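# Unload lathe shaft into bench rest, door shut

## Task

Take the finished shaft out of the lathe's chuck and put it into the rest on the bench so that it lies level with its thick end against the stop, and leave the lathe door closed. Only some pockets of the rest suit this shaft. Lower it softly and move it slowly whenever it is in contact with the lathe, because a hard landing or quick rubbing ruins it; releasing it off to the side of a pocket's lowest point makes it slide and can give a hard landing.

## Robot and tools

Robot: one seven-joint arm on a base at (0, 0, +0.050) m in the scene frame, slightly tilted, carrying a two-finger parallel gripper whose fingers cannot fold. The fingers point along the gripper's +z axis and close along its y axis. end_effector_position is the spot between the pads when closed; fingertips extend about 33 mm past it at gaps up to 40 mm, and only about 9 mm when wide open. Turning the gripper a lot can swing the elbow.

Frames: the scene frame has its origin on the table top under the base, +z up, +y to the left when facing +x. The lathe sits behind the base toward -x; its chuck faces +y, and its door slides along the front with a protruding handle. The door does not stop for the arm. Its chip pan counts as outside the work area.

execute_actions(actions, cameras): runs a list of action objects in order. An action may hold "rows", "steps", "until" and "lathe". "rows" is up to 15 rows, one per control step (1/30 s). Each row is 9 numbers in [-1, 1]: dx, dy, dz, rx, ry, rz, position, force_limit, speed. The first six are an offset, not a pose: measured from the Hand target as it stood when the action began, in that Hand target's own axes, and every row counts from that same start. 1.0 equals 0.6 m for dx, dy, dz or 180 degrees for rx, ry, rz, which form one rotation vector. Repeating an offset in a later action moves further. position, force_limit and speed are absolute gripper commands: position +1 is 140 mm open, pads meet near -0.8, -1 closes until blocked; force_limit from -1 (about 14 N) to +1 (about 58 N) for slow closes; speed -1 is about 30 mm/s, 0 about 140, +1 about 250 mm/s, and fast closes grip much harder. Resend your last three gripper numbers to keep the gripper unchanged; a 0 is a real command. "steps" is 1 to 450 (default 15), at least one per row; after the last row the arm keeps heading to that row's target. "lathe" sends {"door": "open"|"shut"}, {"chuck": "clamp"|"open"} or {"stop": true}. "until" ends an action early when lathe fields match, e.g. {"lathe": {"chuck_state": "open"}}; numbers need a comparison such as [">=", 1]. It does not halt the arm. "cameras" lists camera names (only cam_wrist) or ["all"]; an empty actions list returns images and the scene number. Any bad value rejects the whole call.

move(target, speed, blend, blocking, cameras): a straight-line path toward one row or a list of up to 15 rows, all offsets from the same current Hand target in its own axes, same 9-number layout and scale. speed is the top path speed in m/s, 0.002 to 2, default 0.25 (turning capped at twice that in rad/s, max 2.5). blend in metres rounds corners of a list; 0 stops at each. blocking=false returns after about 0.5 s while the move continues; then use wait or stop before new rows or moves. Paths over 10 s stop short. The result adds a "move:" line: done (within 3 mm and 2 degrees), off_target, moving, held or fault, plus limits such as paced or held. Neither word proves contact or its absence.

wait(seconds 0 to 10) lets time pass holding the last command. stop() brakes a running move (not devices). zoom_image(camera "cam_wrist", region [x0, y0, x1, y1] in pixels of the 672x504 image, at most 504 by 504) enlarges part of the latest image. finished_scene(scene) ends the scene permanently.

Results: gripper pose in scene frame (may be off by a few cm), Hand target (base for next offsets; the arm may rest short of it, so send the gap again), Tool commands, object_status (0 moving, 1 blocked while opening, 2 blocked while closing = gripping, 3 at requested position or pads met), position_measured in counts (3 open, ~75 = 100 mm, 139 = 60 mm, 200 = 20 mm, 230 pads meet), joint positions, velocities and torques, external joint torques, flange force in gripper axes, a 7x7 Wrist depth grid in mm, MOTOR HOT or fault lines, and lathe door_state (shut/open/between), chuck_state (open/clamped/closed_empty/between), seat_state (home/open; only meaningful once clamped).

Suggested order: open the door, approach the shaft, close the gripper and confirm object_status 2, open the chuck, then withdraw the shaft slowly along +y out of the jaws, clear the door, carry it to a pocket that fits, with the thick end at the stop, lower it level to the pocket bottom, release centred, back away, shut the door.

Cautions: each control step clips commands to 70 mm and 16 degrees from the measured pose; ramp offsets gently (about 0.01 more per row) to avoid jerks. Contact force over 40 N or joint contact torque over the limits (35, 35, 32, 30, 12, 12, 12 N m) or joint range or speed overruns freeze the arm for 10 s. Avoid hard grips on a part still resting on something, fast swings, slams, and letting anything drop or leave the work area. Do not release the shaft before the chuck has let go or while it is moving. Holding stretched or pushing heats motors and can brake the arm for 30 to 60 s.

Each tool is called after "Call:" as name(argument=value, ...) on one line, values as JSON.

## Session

Call:
execute_actions(actions=[])

Call:
zoom_image(camera="cam_wrist", region=[150, 0, 490, 300])

Scene clock: 0.00 s.
end_effector_position=(+0.5441, -0.1125, +0.4613) position_measured=3 object_status=3 end_effector_quat_wxyz=(-0.005, +0.861, -0.508, -0.003)
Joint positions: [-0.172 0 0 -1.571 0 1.571 -0.7]
Joint velocities: within noise
Joint torques (N m): no reading
External joint torques (N m): no reading
Flange force (N): no reading
Wrist depth (mm): [542 550 545 545 546 547 545 / 581 575 575 585 581 580 588 / 620 616 604 613 608 620 615 / 652 149 664 658 652 148 650 / - 690 715 720 715 703 112 / - 777 771 771 768 717 575 / - 847 857 831 847 844 -]
Hand target: +0.5441, -0.1125, +0.4613; -0.005, +0.861, -0.508, -0.003
Tool commands: gripper/position=+1.0 gripper/force_limit=+1.0 gripper/speed=+1.0
lathe: door_state=shut chuck_state=clamped seat_state=home

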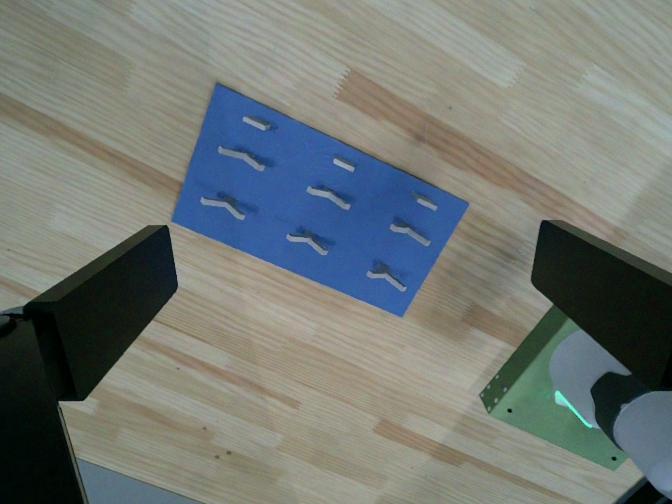

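Scaled by 1.482 from the camera's 672x504 image, which has a finer 960x720 frame.

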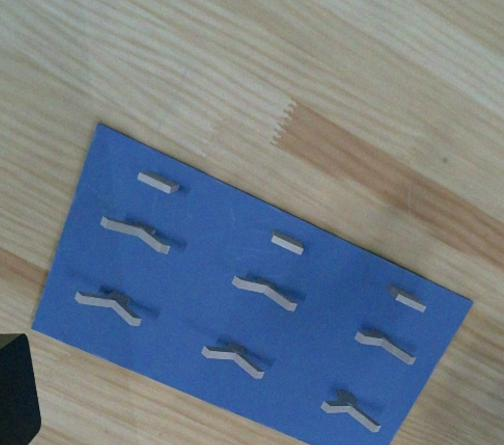

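Call:
move(target=[0.059, 0.059, 0.433, 0.0575, -0.2229, 0.1536, 1, 1, 1], speed=0.25, cameras=["all"])

Call:
zoom_image(camera="cam_wrist", region=[80, 0, 584, 300])

Scene clock: 3.60 s.
end_effector_position=(+0.5297, -0.1585, +0.1991) position_measured=3 object_status=3 end_effector_quat_wxyz=(-0.249, +0.659, -0.664, -0.252)
Joint positions: [-0.473 0.425 -0.112 -1.757 0.616 1.687 -0.831]
Joint velocities: [0 0 0.001 0 0 0.001 -0.006]
Joint torques (N m): [0.41 -43.9 -0.98 22.72 1.87 0.37 -0.03]
External joint torques (N m): [-0.58 0.43 -1.05 0.33 0.35 -0.29 -0.01]
Flange force (N): [2.2 -1.9 -2.1]
Wrist depth (mm): [282 284 283 283 279 277 282 / 342 316 329 329 334 322 356 / 426 427 414 401 415 423 451 / 530 138 585 589 593 148 527 / - 729 882 900 927 940 112 / - - 5815 - 4890 - - / - - - 4578 - - -]
Hand target: +0.5302, -0.1573, +0.2009; -0.252, +0.661, -0.660, -0.252
Off the commanded pose: 0.002 m, 1 deg.
lathe: door_state=shut chuck_state=clamped seat_state=home
move: done

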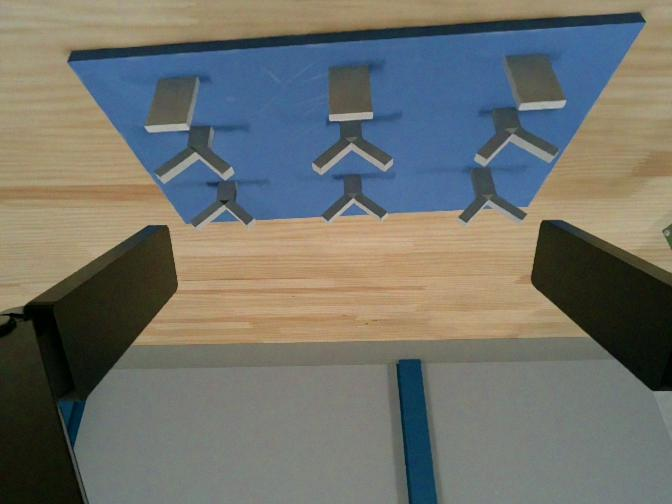

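Scaled by 1.000.

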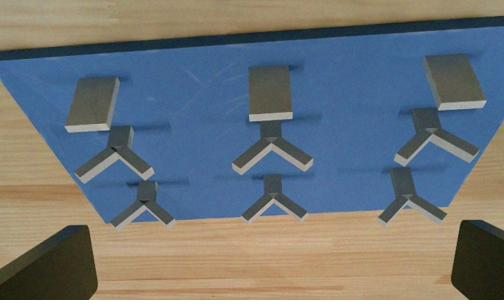

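Excellent view. Zoom each pocket.

Call:
zoom_image(camera="cam_wrist", region=[130, 60, 290, 240])

Call:
zoom_image(camera="cam_wrist", region=[270, 60, 430, 240])

Call:
zoom_image(camera="cam_wrist", region=[430, 50, 590, 230])

Scaled by 2.800 from the camera's 672x504 image, which has a finer 960x720 frame.

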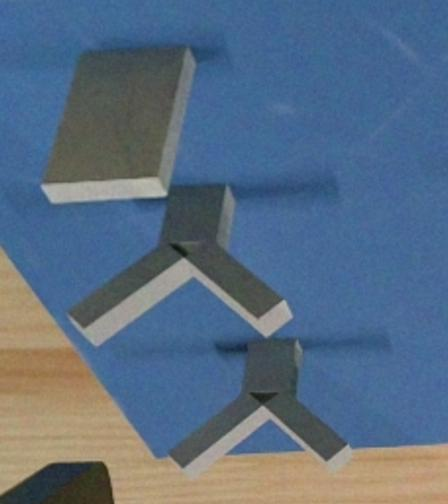

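Scaled by 2.800 from the camera's 672x504 image, which has a finer 960x720 frame.

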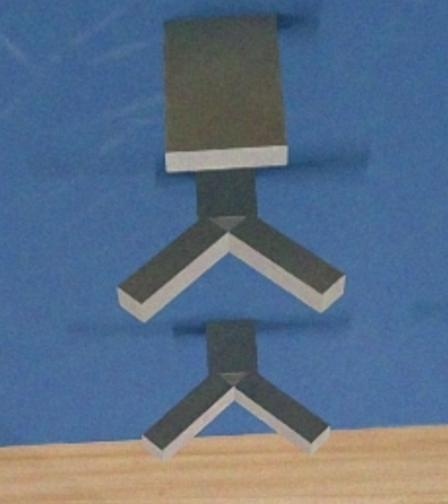

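Scaled by 2.800 from the camera's 672x504 image, which has a finer 960x720 frame.

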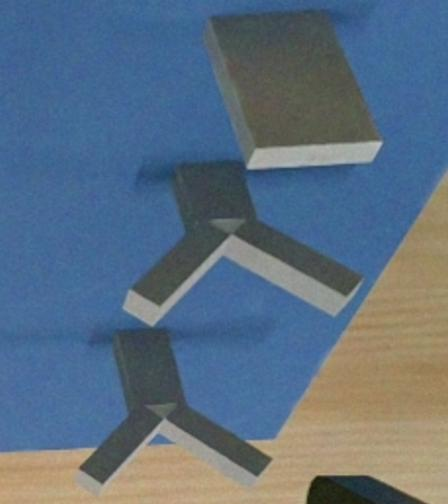

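Call:
execute_actions(actions=[{"lathe": {"door": "open"}, "steps": 1}])

Call:
move(target=[-0.96, 0.333, 0.144, 0, 0.232, 0, 1, 1, 1], speed=0.35)

Scene clock: 5.57 s.
end_effector_position=(+0.5297, -0.1584, +0.1992) position_measured=3 object_status=3 end_effector_quat_wxyz=(-0.249, +0.659, -0.663, -0.252)
Joint positions: [-0.473 0.425 -0.112 -1.757 0.616 1.686 -0.833]
Joint torques (N m): [0.45 -43.88 -0.78 22.72 1.86 0.38 -0.15]
External joint torques (N m): [-0.5 0.31 -0.82 0.42 0.35 -0.27 -0.13]
Flange force (N): [2.1 -1.9 -2.1]
Wrist depth (mm): [284 286 284 285 278 278 282 / 342 315 332 329 333 322 353 / 429 429 413 399 419 419 445 / 535 138 588 588 599 148 531 / - 732 885 904 919 923 112 / - - - - - - - / - - - 6520 - - -]
Hand target: +0.5302, -0.1573, +0.2009; -0.252, +0.661, -0.660, -0.252
Tool commands: gripper/position=+1.0 gripper/force_limit=+1.0 gripper/speed=+1.0
Off the commanded pose: 0.002 m, 0 deg.
lathe: door_state=between chuck_state=clamped seat_state=home

Scene clock: 8.93 s.
end_effector_position=(+0.3316, +0.3292, +0.5197) position_measured=3 object_status=3 end_effector_quat_wxyz=(-0.001, +0.710, -0.705, +0.000)
Joint positions: [-0.447 -0.454 0.937 -1.655 0.356 1.382 0.477]
Joint velocities: [0 0.001 0 -0.001 0 0 0.004]
Joint torques (N m): [-0.05 0.22 -11.41 21 1.08 2.16 0.47]
External joint torques (N m): [-0.5 0.57 -0.59 -0.07 0.31 -0.37 0.47]
Flange force (N): [-0.4 -0.6 -1.7]
Wrist depth (mm): [599 596 598 599 599 601 596 / 635 637 633 635 638 637 637 / 679 677 683 677 677 683 681 / 715 149 729 724 727 148 705 / - 763 777 777 791 777 112 / - 1904 1887 1904 1887 1887 1938 / - 2030 1992 1974 2069 2109 -]
Hand target: +0.3300, +0.3299, +0.5198; +0.000, +0.707, -0.707, +0.000
Off the commanded pose: 0.002 m, 0 deg.
lathe: door_state=open chuck_state=clamped seat_state=home
move: done

Call:
move(target=[[-0.15,0.467,-0.05,0,0,0,1,1,1],[0.133,0.967,0,-0.25,0,0,1,1,1]], speed=0.25, blend=0.08, cameras=["cam_wrist"])

Scene clock: 14.53 s.
end_effector_position=(-0.2495, +0.2504, +0.5193) position_measured=3 object_status=3 end_effector_quat_wxyz=(+0.270, +0.655, -0.652, -0.270)
Joint positions: [0.339 -1.273 0.463 -2.356 1.271 0.65 1.185]
Joint velocities: [0 0 0 0 0 0 0.008]
Joint torques (N m): [-0.72 17.44 -14.93 13.89 3.04 0.82 0.51]
External joint torques (N m): [-0.23 1.04 -1.04 -0.96 0.26 -0.28 0.44]
Flange force (N): [1.8 0.5 -0.9]
Wrist depth (mm): [478 557 - 831 821 812 543 / 497 577 - 893 900 782 513 / 513 594 598 - 919 791 513 / 518 138 604 452 374 149 516 / - 128 670 483 378 310 112 / - 687 763 - 394 318 278 / - 1668 861 - - - -]
Hand target: -0.2501, +0.2496, +0.5199; +0.271, +0.653, -0.653, -0.270
Off the commanded pose: 0.001 m, 0 deg.
lathe: door_state=open chuck_state=clamped seat_state=home
move: done

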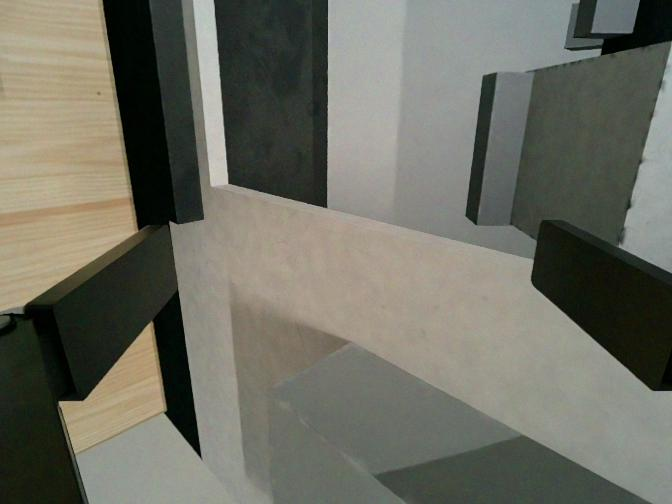

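Call:
move(target=[0.45,0.2416,0.395,0,0,0,1,1,1], speed=0.15, cameras=["cam_wrist"])

Scene clock: 18.67 s.
end_effector_position=(-0.5201, -0.0217, +0.4555) position_measured=3 object_status=3 end_effector_quat_wxyz=(+0.271, +0.656, -0.650, -0.270)
Joint positions: [1.508 -1.776 0.733 -2.539 1.669 1.373 2.274]
Joint velocities: [-0.002 0 -0.001 0.001 0.001 0.001 0.007]
Joint torques (N m): [0.01 24.71 -19.64 5.86 1.72 2.99 0.52]
External joint torques (N m): [0.69 1.67 -0.23 -0.92 -0.37 0.07 0.45]
Flange force (N): [-0.5 -0.6 -2.4]
Wrist depth (mm): [535 624 593 586 593 596 599 / 566 646 642 631 629 631 638 / 577 611 668 668 672 660 672 / - 127 692 712 699 148 308 / - 137 797 760 681 503 112 / - 747 834 831 729 466 326 / - - 927 889 861 463 348]
Hand target: -0.5200, -0.0206, +0.4549; +0.271, +0.653, -0.653, -0.270
Off the commanded pose: 0.001 m, 0 deg.
lathe: door_state=open chuck_state=clamped seat_state=home
joint sent to its limit — joint 2 (shoulder), lower limit.
move: done

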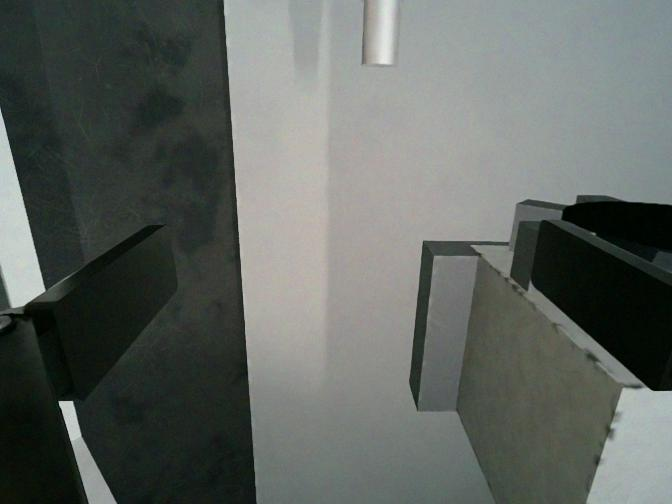

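Call:
move(target=[0.207,0.047,0.111,0,0,0,1,1,1], speed=0.1, cameras=["cam_wrist"])

Scene clock: 21.37 s.
end_effector_position=(-0.5862, -0.1440, +0.4277) position_measured=3 object_status=3 end_effector_quat_wxyz=(+0.269, +0.656, -0.652, -0.270)
Joint positions: [1.709 -1.776 0.927 -2.367 1.721 1.613 2.567]
Joint velocities: [-0.001 -0.002 0 0 0 -0.001 0.006]
Joint torques (N m): [0.06 27.23 -24.57 2.23 1.74 3.36 0.58]
External joint torques (N m): [0.92 1.51 -0.13 0.23 0.19 0.08 0.51]
Flange force (N): [1.0 1.5 -0.8]
Wrist depth (mm): [509 624 633 224 294 806 791 / 521 618 563 300 566 566 566 / - - 601 589 606 601 609 / 553 150 648 638 644 148 627 / - 118 672 679 674 505 112 / - - 750 739 637 394 352 / - - 791 800 687 421 370]
Hand target: -0.5869, -0.1449, +0.4278; +0.271, +0.653, -0.653, -0.270
Off the commanded pose: 0.001 m, 0 deg.
lathe: door_state=open chuck_state=clamped seat_state=home
joint sent to its limit — joint 2 (shoulder), lower limit.
move: done

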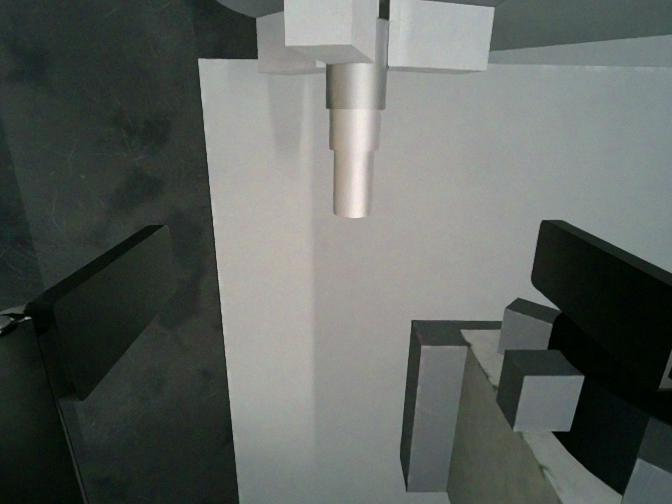

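Call:
move(target=[0.052,0.0,0.15,0,0,0,1,1,1], speed=0.1, cameras=["cam_wrist"])

Call:
zoom_image(camera="cam_wrist", region=[200, 0, 504, 304])

Scene clock: 23.33 s.
end_effector_position=(-0.6494, -0.1766, +0.3641) position_measured=3 object_status=3 end_effector_quat_wxyz=(+0.269, +0.656, -0.651, -0.270)
Joint positions: [1.696 -1.776 1.123 -2.253 1.852 1.773 2.634]
Joint velocities: [-0.001 -0.001 0.001 0.001 0 0.002 0.007]
Joint torques (N m): [-1.28 28.76 -28.24 -1.07 1.72 3.42 0.57]
External joint torques (N m): [-0.39 1.59 -0.09 0.24 0.32 0.09 0.5]
Flange force (N): [0.0 4.0 0.8]
Wrist depth (mm): [457 522 177 123 203 218 737 / 474 529 482 147 217 480 481 / 483 574 506 223 507 510 507 / 502 130 534 246 538 148 535 / - 127 583 577 583 586 112 / - - 618 625 604 452 376 / - 668 670 670 580 446 328]
Hand target: -0.6505, -0.1761, +0.3642; +0.271, +0.653, -0.653, -0.270
Off the commanded pose: 0.001 m, 0 deg.
lathe: door_state=open chuck_state=clamped seat_state=home
joint sent to its limit — joint 2 (shoulder), lower limit.
move: done

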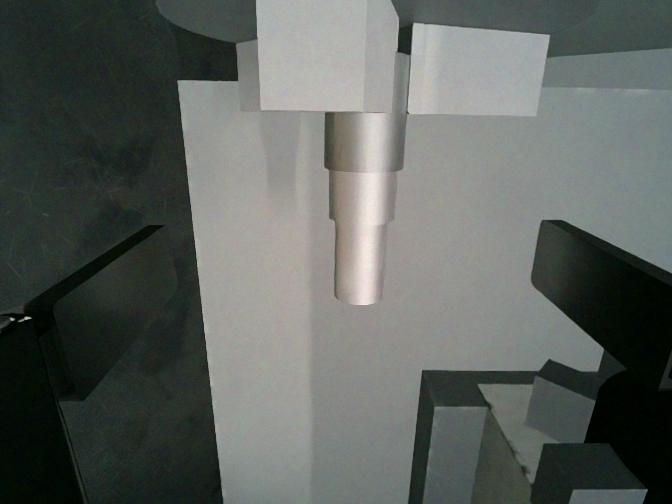

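Scaled by 1.658 from the camera's 672x504 image, which has a finer 960x720 frame.

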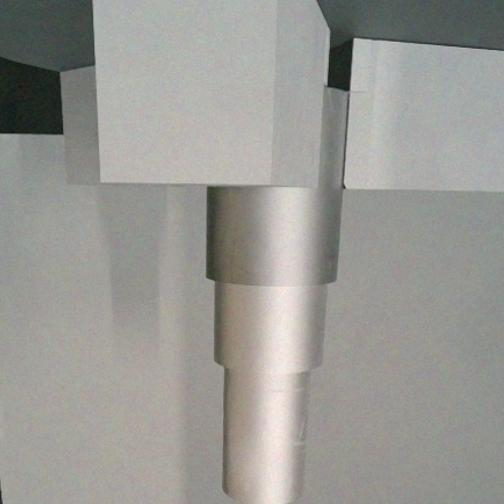

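Call:
move(target=[0.0,0.0167,0.058,0,0,0,1,1,1], speed=0.08, cameras=["cam_wrist"])

Call:
zoom_image(camera="cam_wrist", region=[200, 0, 504, 360])

Scene clock: 26.67 s.
end_effector_position=(-0.6811, -0.1766, +0.3462) position_measured=3 object_status=3 end_effector_quat_wxyz=(+0.269, +0.656, -0.651, -0.270)
Joint positions: [1.631 -1.776 1.167 -2.178 1.905 1.806 2.642]
Joint velocities: [0 0 0.001 0.001 0.002 0.004 0.003]
Joint torques (N m): [-1.32 30.31 -29.7 -2.18 1.75 3.44 0.22]
External joint torques (N m): [-0.42 1.68 -0.55 0.32 0.38 0.11 0.15]
Flange force (N): [-0.6 4.7 0.3]
Wrist depth (mm): [429 - 94 98 173 185 755 / 466 500 100 125 185 446 446 / 480 513 471 182 475 473 471 / 473 130 505 203 503 148 487 / - 119 539 533 542 539 112 / - 585 580 577 563 547 372 / - - 624 625 535 429 370]
Hand target: -0.6822, -0.1762, +0.3467; +0.271, +0.653, -0.653, -0.270
Off the commanded pose: 0.001 m, 0 deg.
lathe: door_state=open chuck_state=clamped seat_state=home
joint sent to its limit — joint 2 (shoulder), lower limit.
move: done

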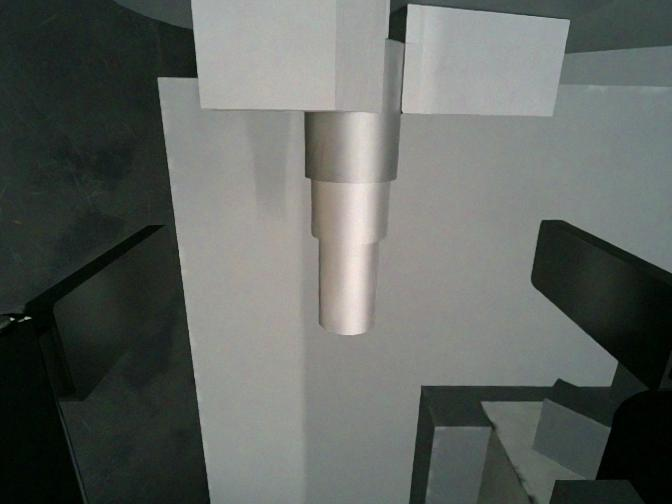

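Scaled by 1.400 from the camera's 672x504 image, which has a finer 960x720 frame.

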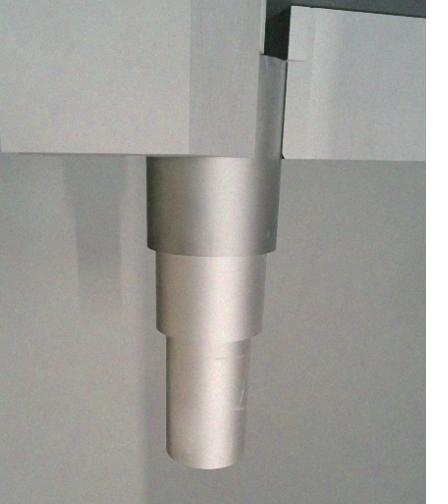

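Call:
move(target=[0.0,0.003,0.072,0,0,0,1,1,1], speed=0.06, cameras=["cam_wrist"])

Call:
zoom_image(camera="cam_wrist", region=[200, 60, 504, 420])

Scene clock: 28.40 s.
end_effector_position=(-0.7130, -0.1767, +0.3172) position_measured=3 object_status=3 end_effector_quat_wxyz=(+0.269, +0.656, -0.651, -0.270)
Joint positions: [1.577 -1.776 1.234 -2.102 1.962 1.867 2.648]
Joint velocities: [0.001 -0.001 0.001 -0.001 0.002 0.005 0.002]
Joint torques (N m): [-1.39 31.71 -30.72 -3.44 1.66 3.46 0.61]
External joint torques (N m): [-0.29 1.65 -0.46 0.32 0.34 0.12 0.54]
Flange force (N): [0.5 4.1 0.4]
Wrist depth (mm): [- - - - 133 141 152 / 445 408 409 130 140 153 398 / 448 438 425 139 427 424 426 / 457 138 451 150 454 148 440 / - 127 487 165 483 482 112 / - 569 521 522 515 509 361 / - 627 565 559 493 448 345]
Hand target: -0.7141, -0.1762, +0.3174; +0.271, +0.653, -0.653, -0.270
Off the commanded pose: 0.001 m, 0 deg.
lathe: door_state=open chuck_state=clamped seat_state=home
joint sent to its limit — joint 2 (shoulder), lower limit.
move: done

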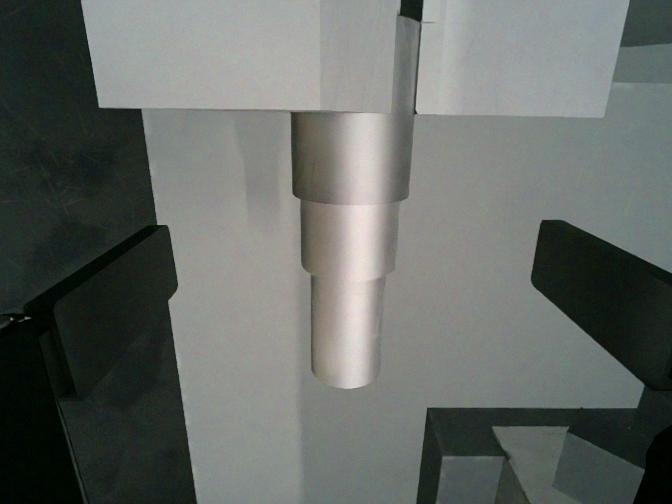

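Scaled by 1.400 from the camera's 672x504 image, which has a finer 960x720 frame.

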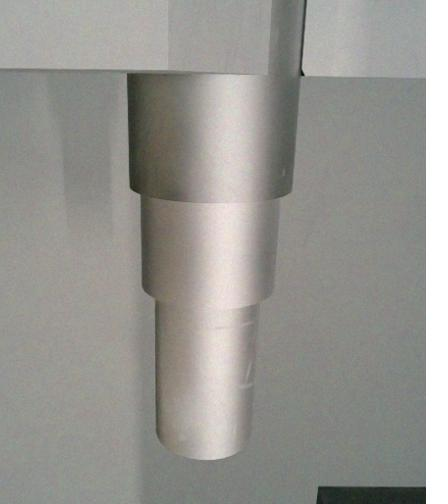

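Call:
move(target=[0.0,-0.0005,0.0365,0,0,0,1,1,1], speed=0.05, cameras=["cam_wrist"])

Call:
zoom_image(camera="cam_wrist", region=[200, 60, 504, 420])

Scene clock: 29.70 s.
end_effector_position=(-0.7283, -0.1768, +0.3015) position_measured=3 object_status=3 end_effector_quat_wxyz=(+0.269, +0.656, -0.651, -0.270)
Joint positions: [1.55 -1.776 1.267 -2.062 1.987 1.901 2.651]
Joint velocities: [0 0 0 0.001 0.001 0.005 0.001]
Joint torques (N m): [-1.45 32.51 -31.07 -4.08 1.56 3.25 0.47]
External joint torques (N m): [-0.51 1.72 -0.2 0.09 0.25 -0.09 0.4]
Flange force (N): [-0.3 3.8 0.3]
Wrist depth (mm): [- - - - 107 119 126 / 424 - - - 118 128 377 / 437 399 401 116 398 401 401 / 441 138 428 127 423 148 422 / - 128 453 139 463 463 112 / - - 521 150 491 496 495 / - 618 535 535 500 433 -]
Hand target: -0.7293, -0.1762, +0.3017; +0.271, +0.653, -0.653, -0.270
Off the commanded pose: 0.001 m, 0 deg.
lathe: door_state=open chuck_state=clamped seat_state=home
joint sent to its limit — joint 2 (shoulder), lower limit.
move: done

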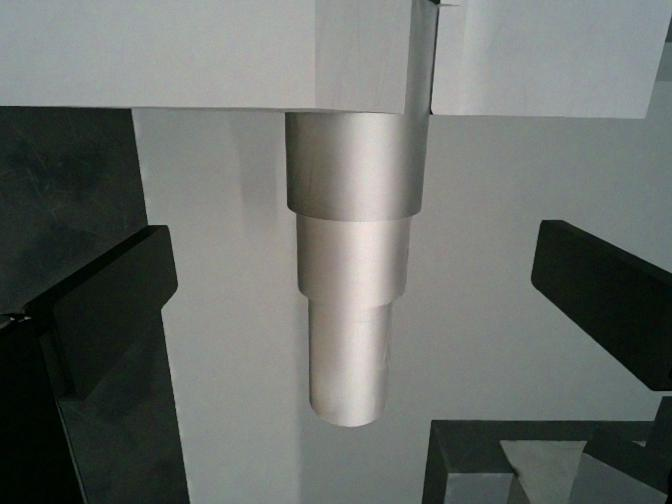

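Scaled by 1.400 from the camera's 672x504 image, which has a finer 960x720 frame.

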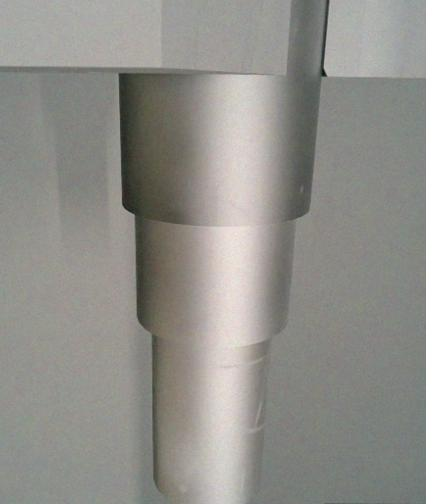

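Call:
execute_actions(actions=[{"rows":[[0,0,0,0,0,0,-1,-0.05,-1]],"steps":140}], cameras=["cam_wrist"])

Call:
zoom_image(camera="cam_wrist", region=[200, 60, 504, 420])

Scene clock: 34.70 s.
end_effector_position=(-0.7277, -0.1767, +0.2998) position_measured=169 object_status=2 end_effector_quat_wxyz=(+0.269, +0.656, -0.653, -0.268)
Joint positions: [1.551 -1.776 1.269 -2.063 1.987 1.898 2.654]
Joint torques (N m): [-2.02 32.51 -31.99 -3.5 2.06 4.44 0.32]
External joint torques (N m): [-1.14 1.77 -1.07 0.64 0.73 1.06 0.25]
Flange force (N): [-0.2 7.2 3.0]
Wrist depth (mm): [- - - - 110 118 125 / - 385 - - 116 127 137 / 452 460 399 115 398 400 401 / 466 492 416 126 133 426 429 / - 81 80 138 132 90 90 / - 67 63 148 - 59 69 / - - - 531 - - -]
Hand target: -0.7293, -0.1762, +0.3017; +0.271, +0.653, -0.653, -0.270
Off the commanded pose: 0.003 m, 0 deg.
lathe: door_state=open chuck_state=clamped seat_state=home
joint sent to its limit — joint 2 (shoulder), lower limit.

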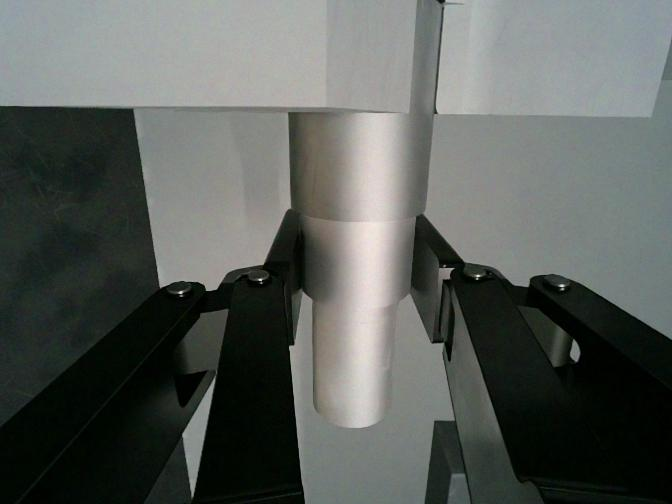

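Scaled by 1.400 from the camera's 672x504 image, which has a finer 960x720 frame.

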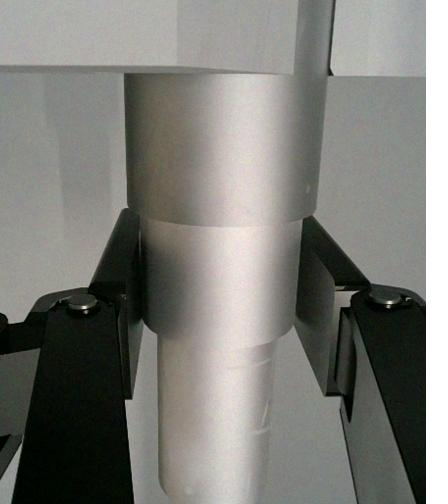

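Call:
execute_actions(actions=[{"rows":[[0,0,0,0,0,0,-0.98,0.1,-1]],"steps":40},{"lathe":{"chuck":"open"},"steps":150,"until":{"lathe":{"chuck_state":"open"}}}])

Scene clock: 37.07 s.
end_effector_position=(-0.7279, -0.1767, +0.2980) position_measured=171 object_status=2 end_effector_quat_wxyz=(+0.268, +0.655, -0.654, -0.267)
Joint positions: [1.55 -1.776 1.271 -2.062 1.987 1.898 2.655]
Joint torques (N m): [-1.36 32.85 -33.58 -4.38 1.72 4.09 0.3]
External joint torques (N m): [-0.33 2.03 -2.57 -0.11 0.4 0.69 0.23]
External joint torques at the end of the 1st action: [-1.12 1.29 -0.18 0.81 0.71 1.08 0.25]
Flange force (N): [-0.1 5.6 -2.4]
Flange force at the end of the 1st action (N): [0.0 6.0 4.6]
Wrist depth (mm): [- - - - 107 116 123 / - 386 - - 116 125 133 / - 408 403 115 395 401 401 / 459 489 415 126 132 421 424 / 454 81 80 138 132 90 90 / - 67 63 149 - 59 69 / - - - 529 - - -]
Hand target: -0.7293, -0.1762, +0.3017; +0.271, +0.653, -0.653, -0.270
Off the commanded pose: 0.004 m, 1 deg.
lathe: door_state=open chuck_state=open seat_state=open
joint sent to its limit — joint 2 (shoulder), lower limit.

Call:
move(target=[[0,0.0024,-0.0024,0,0,0,-0.98,0.1,-1],[-0.12,0.0026,-0.0026,0,0,0,-0.98,0.1,-1]], speed=0.02, blend=0.001, cameras=["cam_wrist"])

Scene clock: 41.50 s.
end_effector_position=(-0.7279, -0.1044, +0.2962) position_measured=171 object_status=2 end_effector_quat_wxyz=(+0.266, +0.654, -0.656, -0.266)
Joint positions: [1.466 -1.776 1.27 -2.127 2.05 1.834 2.525]
Joint velocities: [0 0 0 0 0.001 -0.002 -0.005]
Joint torques (N m): [-1.52 32.09 -35.07 -4.88 2.42 4.12 0.06]
External joint torques (N m): [-0.45 2.78 -4.6 -1.18 0.94 0.87 -0.01]
Flange force (N): [-2.1 5.7 -6.6]
Wrist depth (mm): [406 345 353 103 111 352 350 / 414 382 375 109 119 377 374 / 431 407 398 116 391 399 398 / 445 413 411 126 133 417 424 / 450 81 80 138 132 90 90 / - 67 63 148 - 59 69 / - - - 530 - - -]
Hand target: -0.7294, -0.1042, +0.3039; +0.271, +0.653, -0.653, -0.270
Off the commanded pose: 0.008 m, 1 deg.
lathe: door_state=open chuck_state=open seat_state=open
move: off_target

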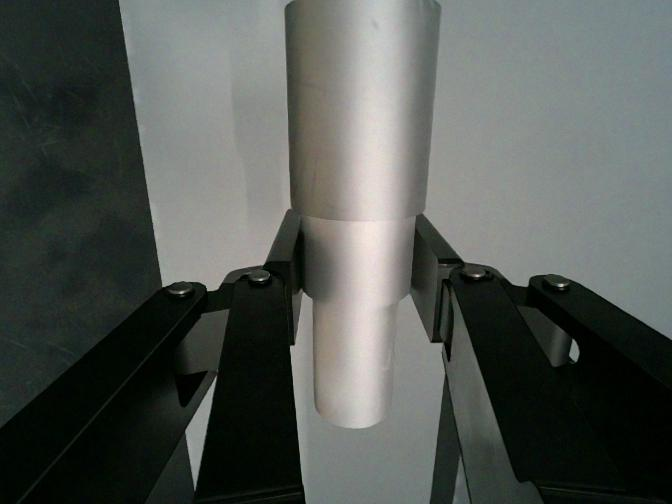

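Call:
move(target=[[-0.133,-0.012,-0.39,0,0,0,-0.98,0.1,-1],[-0.59,-0.31,-0.819,0,0,0,-0.98,0.1,-1]], speed=0.13, blend=0.04, cameras=["cam_wrist"])

Scene clock: 48.03 s.
end_effector_position=(-0.2508, +0.2480, +0.5161) position_measured=171 object_status=2 end_effector_quat_wxyz=(+0.273, +0.652, -0.656, -0.265)
Joint positions: [1.378 -0.958 0.163 -2.445 0.915 1.42 1.563]
Joint velocities: [-0.001 0.001 0 0 0 0 -0.005]
Joint torques (N m): [0.5 3.05 -8.13 24.79 3.33 2.09 0.03]
External joint torques (N m): [0.71 0.74 -2.47 2.2 0.72 0.37 -0.04]
Flange force (N): [-4.5 2.7 -7.7]
Wrist depth (mm): [482 556 - 103 111 818 535 / 500 578 - 109 122 760 510 / 516 604 664 116 893 712 513 / 541 611 613 126 130 681 539 / 535 81 80 138 131 90 90 / - 67 63 148 - 59 69 / - - - - - - -]
Hand target: -0.2507, +0.2502, +0.5197; +0.271, +0.653, -0.653, -0.270
Off the commanded pose: 0.004 m, 1 deg.
lathe: door_state=open chuck_state=open seat_state=open
move: off_target

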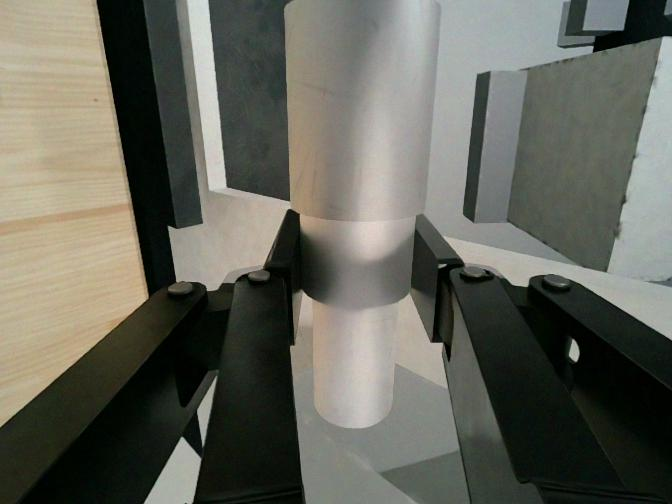

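Call:
move(target=[[-0.283,-0.318,-0.389,0.25,0,0,-0.98,0.1,-1],[-0.133,-0.684,-0.684,0.25,0,0,-0.98,0.1,-1],[0.45,-0.932,-0.649,0.25,0,0,-0.98,0.1,-1]], speed=0.2, blend=0.08, cameras=["cam_wrist"])

Call:
execute_actions(actions=[{"lathe":{"door":"shut"},"steps":1}])

Scene clock: 54.80 s.
end_effector_position=(+0.4178, -0.0191, +0.3967) position_measured=171 object_status=2 end_effector_quat_wxyz=(+0.005, +0.705, -0.709, -0.002)
Joint positions: [1.066 -0.698 -0.786 -2.161 -0.484 1.605 0.421]
Joint velocities: [0.001 -0.001 0 0 0 0.001 -0.006]
Joint torques (N m): [1.24 0.33 14.44 23.27 0.3 2.72 -0.23]
External joint torques (N m): [0.84 0.17 0.14 2 -0.48 0.22 -0.23]
Flange force (N): [0.1 -6.9 -4.9]
Wrist depth (mm): [471 471 474 103 111 488 482 / 493 493 481 109 123 516 477 / 534 518 527 115 537 550 490 / 575 559 543 126 133 581 538 / 601 81 80 138 132 90 90 / - 67 63 148 - 59 69 / - - - 734 - - -]
Hand target: +0.4203, -0.0193, +0.3997; +0.000, +0.707, -0.707, +0.000
Off the commanded pose: 0.004 m, 1 deg.
lathe: door_state=open chuck_state=open seat_state=open
move: off_target

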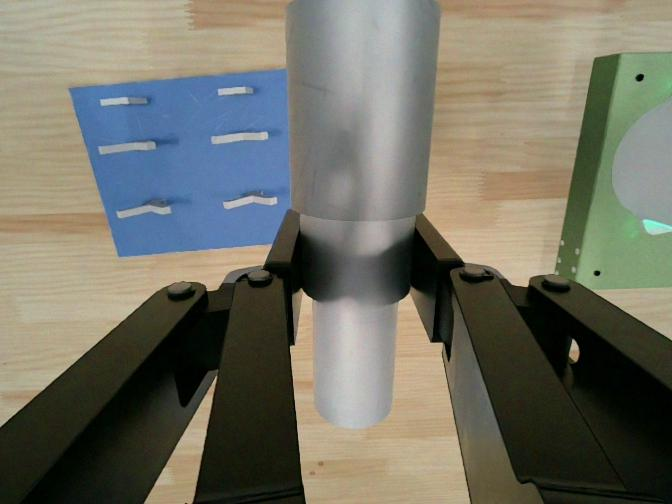

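Scene clock: 55.03 s.
end_effector_position=(+0.4178, -0.0192, +0.3967) position_measured=171 object_status=2 end_effector_quat_wxyz=(+0.005, +0.705, -0.709, -0.002)
Joint positions: [1.066 -0.698 -0.786 -2.161 -0.484 1.605 0.42]
Joint velocities: [0.001 -0.002 -0.001 -0.002 0 0 -0.004]
Joint torques (N m): [1.27 0.29 14.42 23.25 0.32 2.74 -0.1]
External joint torques (N m): [0.88 0.13 0.13 1.97 -0.45 0.24 -0.1]
Flange force (N): [-0.2 -6.7 -4.7]
Wrist depth (mm): [473 478 474 104 111 485 485 / 500 491 490 109 123 518 475 / 529 518 530 116 542 550 491 / 566 559 550 126 133 589 538 / 603 81 80 138 132 90 90 / - 67 63 148 - 59 69 / - - - 739 - - -]
Hand target: +0.4203, -0.0193, +0.3997; +0.000, +0.707, -0.707, +0.000
Tool commands: gripper/position=-0.98 gripper/force_limit=+0.1 gripper/speed=-1.0
Off the commanded pose: 0.004 m, 1 deg.
lathe: door_state=between chuck_state=open seat_state=open

Call:
move(target=[0,0.0233,0.26,0,0,-0.022,-0.98,0.1,-1], speed=0.15, cameras=["cam_wrist"])

Call:
zoom_image(camera="cam_wrist", region=[0, 0, 500, 500])

Scene clock: 57.67 s.
end_effector_position=(+0.4031, -0.0199, +0.2423) position_measured=171 object_status=2 end_effector_quat_wxyz=(+0.003, +0.733, -0.680, -0.003)
Joint positions: [1.07 -0.742 -0.984 -2.515 -0.662 1.944 0.42]
Joint velocities: [0.001 0 0 0 0 0.004 0.001]
Joint torques (N m): [0.84 2.54 15.31 20.55 0.3 2.99 0.41]
External joint torques (N m): [0.45 0.95 0.2 1.1 -0.42 0.48 0.41]
Flange force (N): [-1.5 -6.4 0.8]
Wrist depth (mm): [327 326 330 104 111 342 344 / 339 340 344 109 123 363 366 / 362 362 367 116 380 387 387 / 386 392 350 126 133 409 411 / 423 81 80 138 132 90 84 / - 67 63 148 - 59 69 / - - - 521 - - -]
Hand target: +0.4063, -0.0194, +0.2437; +0.000, +0.731, -0.682, +0.000
Off the commanded pose: 0.004 m, 1 deg.
lathe: door_state=shut chuck_state=open seat_state=open
move: off_target

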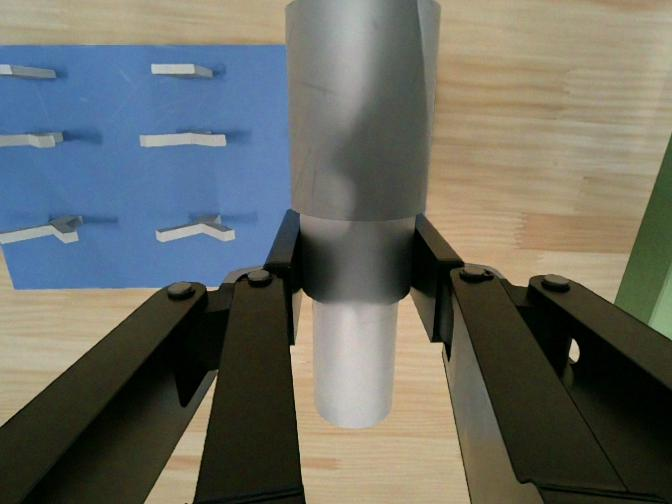

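Scaled by 1.008 from the camera's 672x504 image, which has a finer 960x720 frame.

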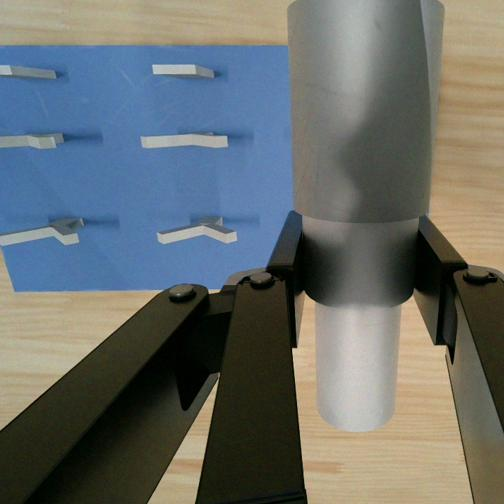

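Call:
move(target=[-0.0183,0.007,0.095,0,0,0,-0.98,0.1,-1], speed=0.08, cameras=["cam_wrist"])

Call:
zoom_image(camera="cam_wrist", region=[0, 0, 500, 500])

Scene clock: 59.97 s.
end_effector_position=(+0.3983, -0.0094, +0.1854) position_measured=171 object_status=2 end_effector_quat_wxyz=(+0.003, +0.733, -0.680, -0.002)
Joint positions: [1.111 -0.674 -1.091 -2.606 -0.718 2.109 0.457]
Joint velocities: [0 0 0 -0.002 0 0.004 0.003]
Joint torques (N m): [0.9 2.29 14.2 19.25 0.33 3.02 0.55]
External joint torques (N m): [0.45 1.13 0.05 0.95 -0.32 0.5 0.54]
Flange force (N): [-2.1 -6.9 3.1]
Wrist depth (mm): [273 272 275 104 111 290 294 / 286 284 289 109 123 307 311 / 303 306 309 116 320 326 330 / 325 326 319 126 131 348 355 / 357 81 80 138 132 90 90 / - 67 63 148 - 59 69 / - - - 437 - - -]
Hand target: +0.4014, -0.0088, +0.1867; +0.000, +0.731, -0.682, +0.000
Off the commanded pose: 0.003 m, 1 deg.
lathe: door_state=shut chuck_state=open seat_state=open
move: done

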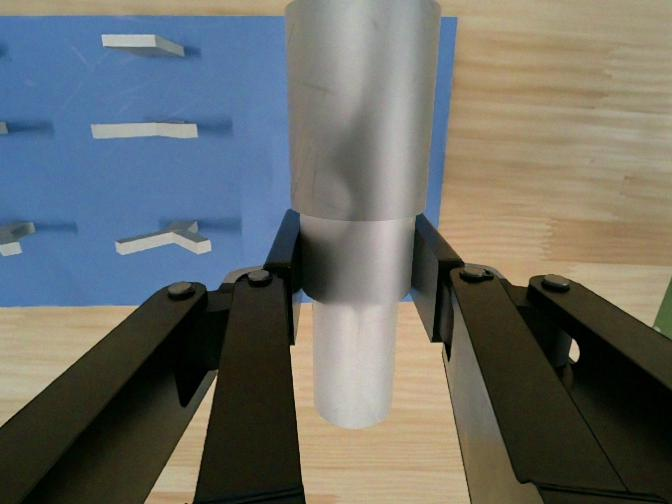

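Scaled by 1.008 from the camera's 672x504 image, which has a finer 960x720 frame.

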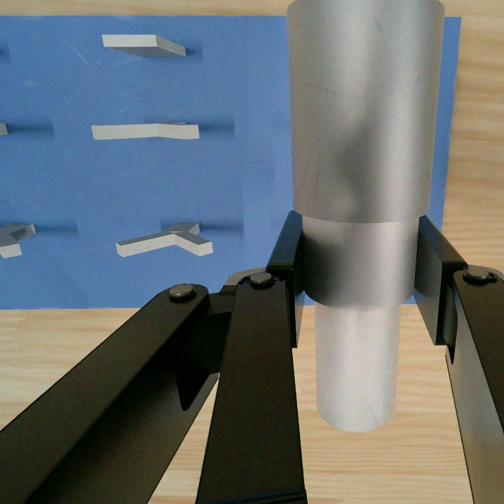

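Call:
move(target=[0,-0.0083,0.045,0,0,0,-0.98,0.1,-1], speed=0.06, cameras=["cam_wrist"])

Call:
zoom_image(camera="cam_wrist", region=[0, 0, 500, 500])

Scene clock: 61.63 s.
end_effector_position=(+0.4028, -0.0089, +0.1583) position_measured=171 object_status=2 end_effector_quat_wxyz=(+0.003, +0.733, -0.680, -0.003)
Joint positions: [1.167 -0.614 -1.182 -2.619 -0.738 2.199 0.46]
Joint velocities: [-0.001 -0.001 0.001 0 0.002 0.004 0.001]
Joint torques (N m): [1.27 2.61 13.44 18.89 0.23 2.97 0.45]
External joint torques (N m): [0.78 1.19 -0.13 1.42 -0.38 0.47 0.45]
Flange force (N): [-2.1 -10.1 4.8]
Wrist depth (mm): [246 244 248 104 111 264 266 / 260 259 262 109 123 282 283 / 278 279 281 116 282 297 300 / 297 293 290 126 132 317 323 / 313 81 80 138 132 90 90 / - 67 63 148 - 59 69 / - - - 396 - - -]
Hand target: +0.4063, -0.0084, +0.1597; +0.000, +0.731, -0.682, +0.000
Off the commanded pose: 0.004 m, 1 deg.
lathe: door_state=shut chuck_state=open seat_state=open
move: off_target

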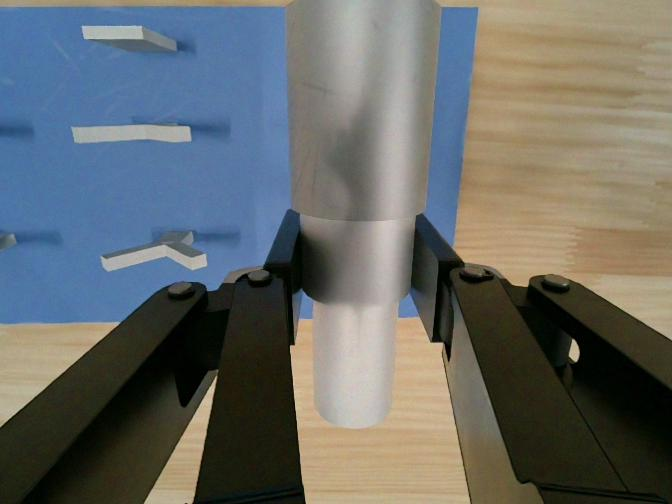

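Scaled by 1.008 from the camera's 672x504 image, which has a finer 960x720 frame.

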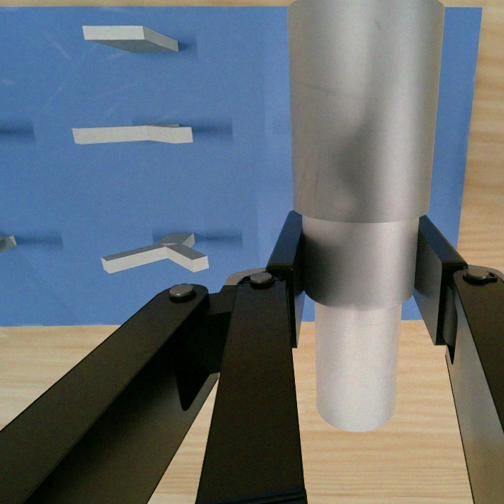

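Call:
move(target=[0,0,0.027,0,0,0,-0.98,0.1,-1], speed=0.04, cameras=["cam_wrist"])

Call:
zoom_image(camera="cam_wrist", region=[200, 0, 520, 240])

Scene clock: 63.17 s.
end_effector_position=(+0.4032, -0.0090, +0.1424) position_measured=171 object_status=2 end_effector_quat_wxyz=(+0.003, +0.733, -0.681, -0.003)
Joint positions: [1.199 -0.58 -1.236 -2.631 -0.75 2.254 0.462]
Joint velocities: [0 0.001 0 0 -0.001 0.004 0]
Joint torques (N m): [1.31 3.1 12.97 18.09 0.16 3.02 0.43]
External joint torques (N m): [0.8 1.42 -0.17 1.03 -0.42 0.51 0.43]
Flange force (N): [-2.4 -9.7 6.8]
Wrist depth (mm): [231 230 234 103 111 249 250 / 243 244 248 110 120 266 266 / 261 262 264 116 266 282 284 / 279 273 275 126 133 298 305 / 295 81 80 138 132 90 90 / - 67 63 148 - 59 69 / - - - 375 - - -]
Hand target: +0.4063, -0.0084, +0.1435; +0.000, +0.731, -0.682, +0.000
Off the commanded pose: 0.003 m, 1 deg.
lathe: door_state=shut chuck_state=open seat_state=open
move: done

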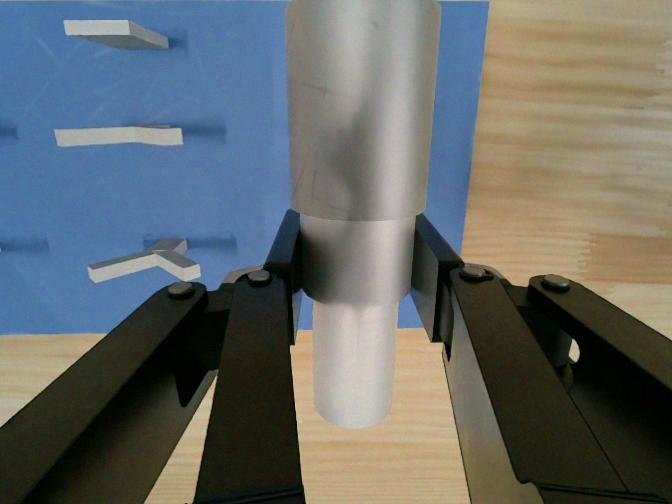

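Scaled by 1.575 from the camera's 672x504 image, which has a finer 960x720 frame.

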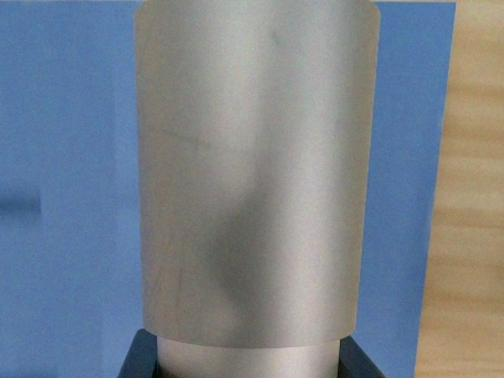

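Call:
move(target=[0,0.045,-0.035,0,0,0,-0.98,0.1,-1], speed=0.08, cameras=["cam_wrist"])

Call:
zoom_image(camera="cam_wrist", region=[40, 0, 440, 320])

Scene clock: 64.90 s.
end_effector_position=(+0.3783, -0.0110, +0.1626) position_measured=171 object_status=2 end_effector_quat_wxyz=(+0.002, +0.733, -0.680, +0.000)
Joint positions: [1.05 -0.677 -1.085 -2.692 -0.758 2.172 0.471]
Joint velocities: [-0.002 -0.001 -0.001 0.001 0.001 -0.003 0.002]
Joint torques (N m): [-0.21 1.22 14 18.33 0.88 2.53 0.38]
External joint torques (N m): [-0.67 0.47 0.74 0.89 0.25 0.01 0.38]
Flange force (N): [-0.7 0.3 -2.8]
Wrist depth (mm): [253 254 256 104 108 268 269 / 263 265 269 109 123 284 285 / 283 285 285 116 298 305 304 / 299 298 298 126 133 319 326 / 319 81 80 138 132 90 90 / - 67 63 149 - 59 69 / - - - 405 - - -]
Hand target: +0.3794, -0.0103, +0.1645; +0.000, +0.731, -0.682, +0.000
Off the commanded pose: 0.002 m, 0 deg.
lathe: door_state=shut chuck_state=open seat_state=open
move: done

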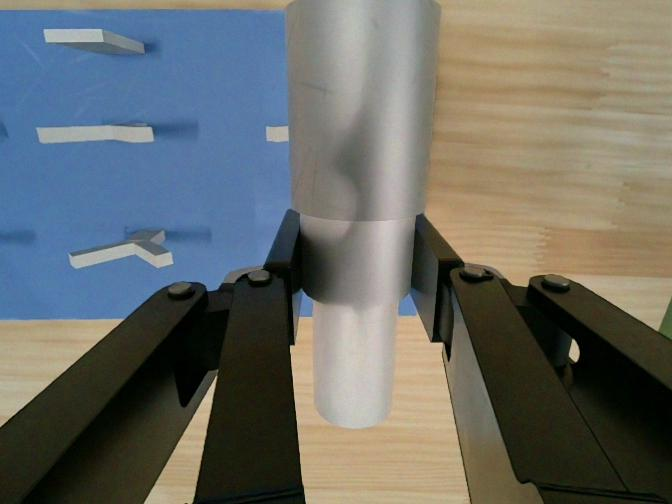

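Scaled by 1.260 from the camera's 672x504 image, which has a finer 960x720 frame.

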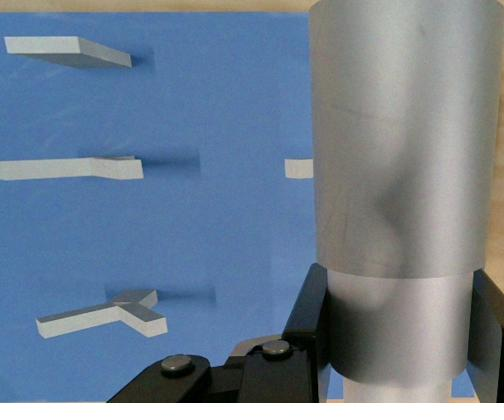

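Call:
move(target=[0,-0.075,-0.02,0,0,0,-0.98,0.1,-1], speed=0.1, cameras=["cam_wrist"])

Call:
zoom_image(camera="cam_wrist", region=[200, 0, 600, 320])

Scene clock: 66.50 s.
end_effector_position=(+0.4225, -0.0074, +0.1749) position_measured=171 object_status=2 end_effector_quat_wxyz=(+0.002, +0.729, -0.684, +0.000)
Joint positions: [1.208 -0.594 -1.187 -2.553 -0.699 2.171 0.45]
Joint torques (N m): [1 2.2 12.96 20.27 0.63 2.68 -0.13]
External joint torques (N m): [0.55 0.75 -0.87 1.92 0 0.16 -0.13]
Flange force (N): [0.1 -12.8 3.3]
Wrist depth (mm): [264 265 267 104 111 278 281 / 277 275 275 109 120 296 297 / 295 296 298 116 298 316 319 / 314 315 309 126 133 334 340 / 333 81 80 138 132 90 90 / - 67 63 148 - 59 69 / - - - 421 - - -]
Hand target: +0.4243, -0.0072, +0.1765; +0.000, +0.731, -0.682, +0.000
Off the commanded pose: 0.002 m, 0 deg.
lathe: door_state=shut chuck_state=open seat_state=open
move: done

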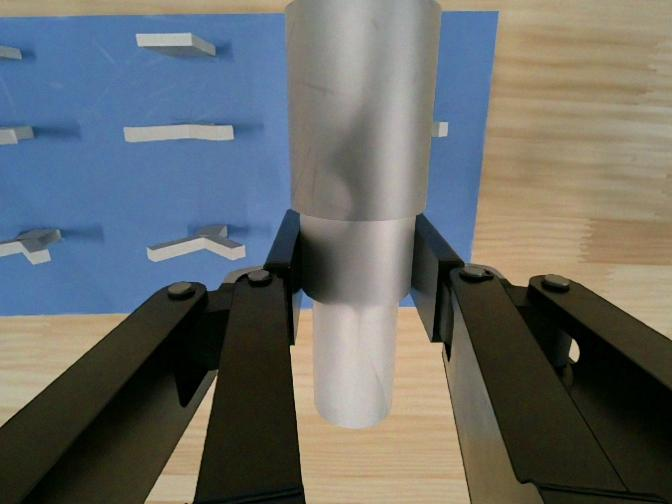

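Scaled by 1.260 from the camera's 672x504 image, which has a finer 960x720 frame.

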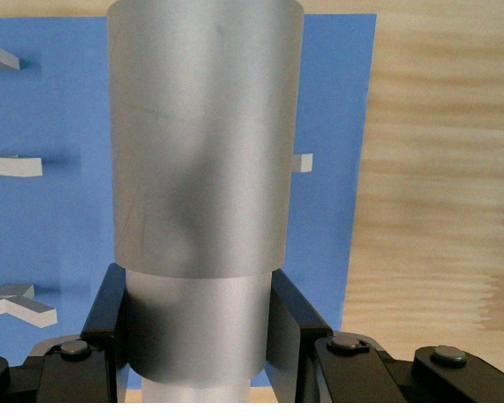

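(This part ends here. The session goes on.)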